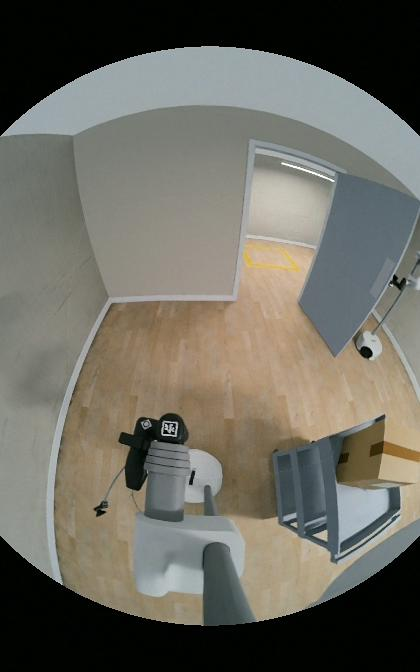

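>>> move --r1 '{"base":{"translate_m":1.25}}' --blocking false --cameras '[]'

>>> wait --seconds 8 --cameras '[]'

>>> move --r1 '{"base":{"strafe_m":-0.87}}' --blocking false --cameras '[]'

>>> wait --seconds 8 --cameras '[]'

>>> move --r1 '{"base":{"rotate_rad":-3.05}}' --blocking false --cameras '[]'

>>> wait --seconds 8 --cameras '["r1_head_camera","r1_head_left_camera","r1_head_right_camera"]'

Scene clock: 917.53 s.
move: r1 moving
r1.base_odometry: x=-2.049 y=+3.717 heading=-0.500
r1.turned_by_wheels: +0.000
r1.turned_by_imu: +0.000
r1.base_tilt: forward=-1.6 right=+1.3
r1.lidar_m: 2.02 2.01 1.39 1.30 1.34 1.78 3.85 3.87 0.61 0.55 1.98 2.14
r1.base_status: translate_m moving
r1.joint_positions: lift_m=+0.900 arm_m=+0.000 wrist_yaw_rad=+3.087 wrist_pitch_rad=+0.006 wrist_roll_rad=+0.002 gripper_m=+0.120
r1.joint_status: not commanded
r1.measured_speeds: translate_m=+0.121 strafe_m=+0.000 rotate_rad=-0.001 lift_m=+0.000 arm_m=+0.000 wrist_yaw_rad=+0.000 wrist_pitch_rad=+0.000 wrist_roll_rad=+0.000
r1.motor_effort: lift_m=+24(24) arm_m=-4(4) wheel_0=+5(7) wheel_1=+5(6) wheel_2=-8(10)
r1.servo_current: wrist_yaw_rad=72(72) wrist_pitch_rad=52(52) wrist_roll_rad=59(72) gripper_m=46(46)
r1.hand_pose: x=-0.1123 y=+0.1029 z=+1.0759 quat_wxyz=(+0.027, -0.003, +0.001, +1.000) (m; r1's base frame)
r1.wrist_depth_mm: 136 138 - - - - - / 112 138 - - - - - / 115 138 258 - - - - / 136 152 - - - - - / - - - - - - - / - - - - 211 - - / - - - 144 - - -
r2: as last shown
r2.turned_by_imu: +0.000
r2.base_tilt: forward=-0.6 right=+0.1
r2.lidar_m: 0.61 1.71 4.99 2.74 1.31 1.01 0.99 1.09 0.90 0.87 0.98 0.70
r2.motor_effort: lift_m=+21(21) arm_m=-4(4) wheel_0=+5(5) wheel_1=+4(4) wheel_2=+3(4)
r2.servo_current: wrist_yaw_rad=52(59) wrist_pitch_rad=39(46) wrist_roll_rad=52(59) gripper_m=182(189)
r2.contact_limits: arm_m 0.1
r2.wrist_depth_mm: - - 276 200 277 276 276 / - - 277 201 277 278 277 / - - 279 202 279 279 279 / - - 281 206 281 279 281 / 1308 - 283 205 283 282 283 / 1255 - 181 203 179 285 285 / - 154 286 - 285 287 286
pictures: none
No camera images: "cameras" was empty.

Scene clock: 922.70 s.
earlier move: r1 done
r1.base_odometry: x=-0.979 y=+3.134 heading=-0.500
r1.turned_by_wheels: +0.000
r1.turned_by_imu: +0.000
r1.base_tilt: forward=-1.6 right=+1.3
r1.lidar_m: 0.82 0.83 1.15 1.40 1.43 1.92 - 1.22 3.56 1.54 1.52 0.88
r1.base_status: done
r1.joint_positions: lift_m=+0.900 arm_m=+0.000 wrist_yaw_rad=+3.087 wrist_pitch_rad=+0.006 wrist_roll_rad=+0.002 gripper_m=+0.120
r1.joint_status: not commanded
r1.measured_speeds: all 0
r1.motor_effort: lift_m=+24(24) arm_m=-4(4) wheel_0=+1(9) wheel_1=+0(8) wheel_2=+0(11)
r1.servo_current: wrist_yaw_rad=46(72) wrist_pitch_rad=52(65) wrist_roll_rad=46(78) gripper_m=39(52)
r1.hand_pose: x=-0.1123 y=+0.1029 z=+1.0759 quat_wxyz=(+0.027, -0.003, +0.001, +1.000) (m; r1's base frame)
r1.wrist_depth_mm: 136 138 - - - - - / 117 139 - - - - - / 118 139 294 - - - - / 137 163 - - - - - / 1205 - - - - - - / 1229 213 - - 212 202 - / - - - 144 - - -
r2.base_odometry: x=-2.836 y=-2.420 heading=-0.409
r2.turned_by_wheels: +0.000
r2.turned_by_imu: +0.001
r2.base_tilt: forward=-0.7 right=+0.1
r2.lidar_m: 0.61 1.72 4.97 2.75 1.29 1.01 0.99 1.08 0.90 0.90 0.96 0.74
r2.base_status: not commanded
r2.joint_positions: lift_m=+0.950 arm_m=+0.180 wrist_yaw_rad=+0.008 wrist_pitch_rad=+0.003 wrist_roll_rad=+0.002 gripper_m=-0.033
r2.joint_status: not commanded
r2.measured_speeds: all 0
r2.motor_effort: lift_m=+21(21) arm_m=-4(4) wheel_0=+5(5) wheel_1=+4(5) wheel_2=+3(4)
r2.servo_current: wrist_yaw_rad=65(72) wrist_pitch_rad=39(52) wrist_roll_rad=59(59) gripper_m=182(195)
r2.contact_limits: arm_m 0.1
r2.hand_pose: x=+0.6400 y=-0.0850 z=+1.1271 quat_wxyz=(+1.000, +0.001, +0.001, +0.004) (m; r2's base frame)
r2.wrist_depth_mm: - - 276 199 276 276 274 / - - 278 201 278 278 277 / - - 279 202 279 278 279 / - - 281 205 281 281 282 / 1281 - 283 205 285 283 283 / 1281 - 180 203 179 285 285 / - 154 287 - 287 287 287
wait: 5.17 of 8 s (r1 has come to rest)
pictures: none
No camera images: "cameras" was empty.

Scene clock: 923.20 s.
move: r1 moving
r1.base_odometry: x=-0.996 y=+3.102 heading=-0.500
r1.turned_by_wheels: +0.000
r1.turned_by_imu: +0.000
r1.base_tilt: forward=-1.6 right=+1.3
r1.lidar_m: 0.83 0.85 1.14 1.41 1.46 1.95 - 1.19 3.49 1.48 1.51 0.88
r1.base_status: strafe_m moving
r1.joint_positions: lift_m=+0.900 arm_m=+0.000 wrist_yaw_rad=+3.087 wrist_pitch_rad=+0.006 wrist_roll_rad=+0.002 gripper_m=+0.120
r1.joint_status: not commanded
r1.measured_speeds: translate_m=+0.001 strafe_m=-0.140 rotate_rad=-0.004 lift_m=+0.000 arm_m=+0.000 wrist_yaw_rad=+0.000 wrist_pitch_rad=+0.000 wrist_roll_rad=+0.000
r1.motor_effort: lift_m=+24(24) arm_m=-4(4) wheel_0=+8(10) wheel_1=-9(9) wheel_2=-1(1)
r1.servo_current: wrist_yaw_rad=33(52) wrist_pitch_rad=39(52) wrist_roll_rad=52(65) gripper_m=46(46)
r1.hand_pose: x=-0.1123 y=+0.1029 z=+1.0759 quat_wxyz=(+0.027, -0.003, +0.001, +1.000) (m; r1's base frame)
r1.wrist_depth_mm: 136 139 - - - - - / 118 139 - - - - - / 119 139 293 - - - - / 137 166 - - - - - / 1205 - - - - - - / 1255 202 - - 213 202 - / - - - 144 - - -
r2: as last shown
r2.turned_by_imu: +0.000
r2.lidar_m: 0.63 1.72 4.96 2.79 1.28 1.01 1.00 1.10 0.91 0.90 0.99 0.73
r2.motor_effort: lift_m=+21(21) arm_m=-4(4) wheel_0=+5(5) wheel_1=+4(4) wheel_2=+3(4)
r2.servo_current: wrist_yaw_rad=59(72) wrist_pitch_rad=39(46) wrist_roll_rad=59(59) gripper_m=182(182)
r2.contact_limits: arm_m 0.1
r2.wrist_depth_mm: - - 277 200 277 274 276 / - - 277 202 278 278 278 / - - 279 202 278 279 279 / - - 282 205 281 281 281 / 1281 - 283 205 283 283 283 / 1281 - 180 202 179 285 285 / - 154 287 - 286 286 286
pictures: none
No camera images: "cameras" was empty.

Scene clock: 926.93 s.
earlier move: r1 done
r1.base_odometry: x=-1.396 y=+2.370 heading=-0.500
r1.turned_by_wheels: +0.000
r1.turned_by_imu: -0.006
r1.base_tilt: forward=-1.6 right=+1.3
r1.lidar_m: 3.82 0.94 1.19 2.25 2.32 3.04 1.02 3.76 2.64 0.67 0.70 0.79
r1.base_status: done
r1.joint_positions: lift_m=+0.900 arm_m=+0.000 wrist_yaw_rad=+3.087 wrist_pitch_rad=+0.006 wrist_roll_rad=+0.002 gripper_m=+0.120
r1.joint_status: not commanded
r1.measured_speeds: all 0
r1.motor_effort: lift_m=+24(24) arm_m=-4(4) wheel_0=+1(10) wheel_1=+0(12) wheel_2=-1(2)
r1.servo_current: wrist_yaw_rad=39(72) wrist_pitch_rad=52(52) wrist_roll_rad=46(72) gripper_m=46(52)
r1.hand_pose: x=-0.1123 y=+0.1029 z=+1.0759 quat_wxyz=(+0.027, -0.003, +0.001, +1.000) (m; r1's base frame)
r1.wrist_depth_mm: 136 138 - - - - - / 115 139 - - - - - / 117 140 273 - - - - / 136 157 1499 - - - - / - - 1281 1336 - - - / - - - - 212 - - / - - 1138 144 - - -
r2.base_odometry: x=-2.836 y=-2.420 heading=-0.409
r2.turned_by_wheels: +0.000
r2.turned_by_imu: +0.001
r2.base_tilt: forward=-0.6 right=+0.0
r2.lidar_m: 0.62 1.70 5.00 2.75 1.27 1.01 1.00 1.07 0.92 0.89 0.98 0.73
r2.base_status: not commanded
r2.joint_positions: lift_m=+0.950 arm_m=+0.180 wrist_yaw_rad=+0.008 wrist_pitch_rad=+0.003 wrist_roll_rad=+0.002 gripper_m=-0.033
r2.joint_status: not commanded
r2.measured_speeds: all 0
r2.motor_effort: lift_m=+21(21) arm_m=-4(4) wheel_0=+5(5) wheel_1=+4(5) wheel_2=+4(4)
r2.servo_current: wrist_yaw_rad=65(72) wrist_pitch_rad=39(46) wrist_roll_rad=59(59) gripper_m=182(189)
r2.contact_limits: arm_m 0.1
r2.hand_pose: x=+0.6400 y=-0.0850 z=+1.1271 quat_wxyz=(+1.000, +0.001, +0.001, +0.004) (m; r2's base frame)
r2.wrist_depth_mm: - - 277 200 277 276 276 / - - 277 201 279 278 278 / - - 279 202 279 279 281 / - - 282 204 282 282 281 / 1281 - 283 205 283 283 283 / 1281 - 180 202 179 283 286 / - 154 286 - 286 287 286
wait: 3.73 of 8 s (r1 has come to rest)
pictures: none
No camera images: "cameras" was empty.

Scene clock: 927.43 s.
move: r1 moving
r1.base_odometry: x=-1.396 y=+2.370 heading=-0.739
r1.turned_by_wheels: -0.240
r1.turned_by_imu: -0.241
r1.base_tilt: forward=-1.6 right=+1.3
r1.lidar_m: 1.12 0.96 1.00 1.66 2.23 2.60 1.04 1.03 2.96 0.71 0.69 0.75
r1.base_status: rotate_rad moving
r1.joint_positions: lift_m=+0.900 arm_m=+0.000 wrist_yaw_rad=+3.087 wrist_pitch_rad=+0.006 wrist_roll_rad=+0.002 gripper_m=+0.120
r1.joint_status: not commanded
r1.measured_speeds: translate_m=-0.002 strafe_m=+0.000 rotate_rad=-0.921 lift_m=+0.000 arm_m=+0.000 wrist_yaw_rad=+0.000 wrist_pitch_rad=+0.000 wrist_roll_rad=+0.000
r1.motor_effort: lift_m=+24(24) arm_m=-4(4) wheel_0=+4(8) wheel_1=+7(8) wheel_2=+6(7)
r1.servo_current: wrist_yaw_rad=46(52) wrist_pitch_rad=52(52) wrist_roll_rad=52(59) gripper_m=33(46)
r1.hand_pose: x=-0.1123 y=+0.1029 z=+1.0759 quat_wxyz=(+0.027, -0.003, +0.001, +1.000) (m; r1's base frame)
r1.wrist_depth_mm: 136 138 - - - - - / 115 138 - - - - - / 117 139 273 - - - - / 137 157 - - - - - / - 1229 1255 - - - - / - 211 - - 213 - - / - 163 - 144 - - -
r2: as last shown
r2.turned_by_imu: +0.000
r2.base_tilt: forward=-0.6 right=+0.1
r2.lidar_m: 0.62 1.72 4.97 2.73 1.32 1.02 1.00 1.08 0.92 0.90 0.99 0.74
r2.motor_effort: lift_m=+21(21) arm_m=-4(4) wheel_0=+5(5) wheel_1=+4(5) wheel_2=+3(4)
r2.servo_current: wrist_yaw_rad=52(59) wrist_pitch_rad=46(46) wrist_roll_rad=46(59) gripper_m=182(189)
r2.contact_limits: arm_m 0.1
r2.wrist_depth_mm: - - 277 199 276 277 276 / - - 278 201 277 277 278 / - - 281 202 278 279 281 / - - 282 206 282 282 281 / 1308 - 283 205 282 283 283 / 1255 - 180 203 180 282 286 / - 154 287 - 287 286 287
pictures: none
No camera images: "cameras" was empty.

Scene clock: 929.83 s.
earlier move: r1 done
r1.base_odometry: x=-1.396 y=+2.370 heading=+2.734
r1.turned_by_wheels: -2.810
r1.turned_by_imu: -2.825
r1.base_tilt: forward=-1.6 right=+1.3
r1.lidar_m: 1.02 3.35 2.54 0.69 0.71 0.86 3.89 0.95 1.38 2.26 2.41 1.06
r1.base_status: done
r1.joint_positions: lift_m=+0.900 arm_m=+0.000 wrist_yaw_rad=+3.087 wrist_pitch_rad=+0.006 wrist_roll_rad=+0.002 gripper_m=+0.120
r1.joint_status: not commanded
r1.measured_speeds: all 0
r1.motor_effort: lift_m=+24(24) arm_m=-4(5) wheel_0=+2(9) wheel_1=+0(10) wheel_2=+1(8)
r1.servo_current: wrist_yaw_rad=33(72) wrist_pitch_rad=52(59) wrist_roll_rad=65(65) gripper_m=39(52)
r1.hand_pose: x=-0.1122 y=+0.1029 z=+1.0759 quat_wxyz=(+0.027, -0.003, +0.001, +1.000) (m; r1's base frame)
r1.wrist_depth_mm: 136 139 - - - - - / 118 139 - - - - - / 119 140 - - - - - / 137 166 - - - - - / - - - - - - - / - 202 - - 212 - - / - - - 143 - - -
r2.base_odometry: x=-2.836 y=-2.420 heading=-0.409
r2.turned_by_wheels: +0.000
r2.turned_by_imu: +0.000
r2.base_tilt: forward=-0.7 right=+0.0
r2.lidar_m: 0.62 1.71 4.99 2.75 1.32 1.02 0.99 1.11 0.92 0.89 0.99 0.72
r2.base_status: not commanded
r2.joint_positions: lift_m=+0.950 arm_m=+0.180 wrist_yaw_rad=+0.008 wrist_pitch_rad=+0.003 wrist_roll_rad=+0.002 gripper_m=-0.033
r2.joint_status: not commanded
r2.measured_speeds: all 0
r2.motor_effort: lift_m=+21(21) arm_m=-4(4) wheel_0=+5(5) wheel_1=+4(5) wheel_2=+3(4)
r2.servo_current: wrist_yaw_rad=59(72) wrist_pitch_rad=33(52) wrist_roll_rad=52(59) gripper_m=182(195)
r2.contact_limits: arm_m 0.1
r2.hand_pose: x=+0.6400 y=-0.0850 z=+1.1271 quat_wxyz=(+1.000, +0.001, +0.001, +0.004) (m; r2's base frame)
r2.wrist_depth_mm: - - 276 200 274 277 276 / - - 277 202 277 278 277 / - - 281 203 278 279 279 / - - 281 205 282 281 279 / 1308 - 282 204 282 282 282 / 1281 - 180 203 179 285 285 / - 154 287 - 287 285 287
wait: 2.40 of 8 s (r1 has come to rest)
pictures: r1_head_camera, r1_head_left_camera, r1_head_right_camera
Images, in order (width x height): r1_head_camera 420x560, r1_head_left_camera 420x672, r1_head_right_camera 420x672.

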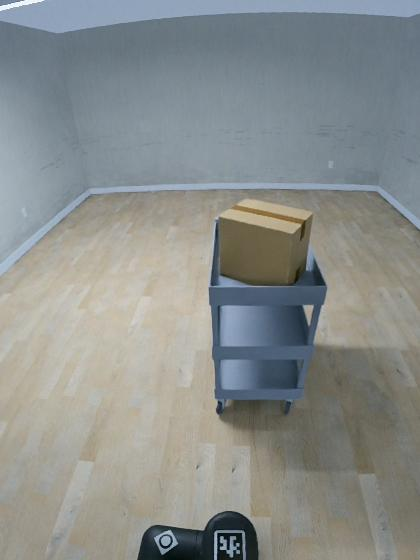

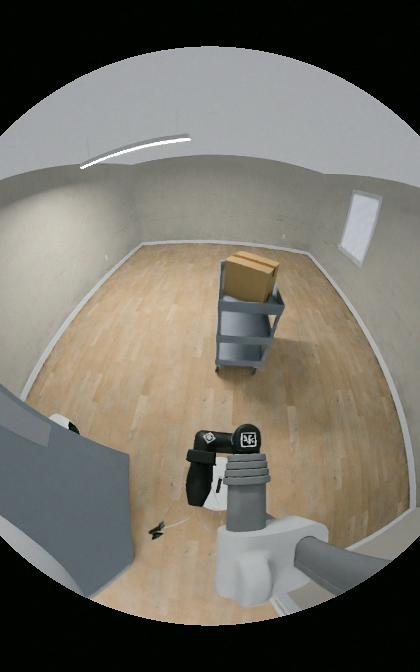

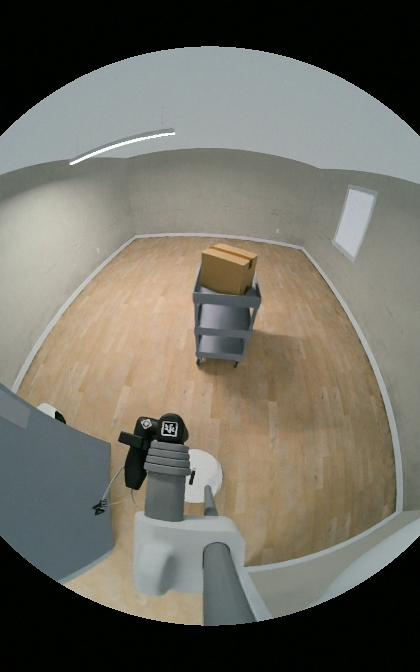

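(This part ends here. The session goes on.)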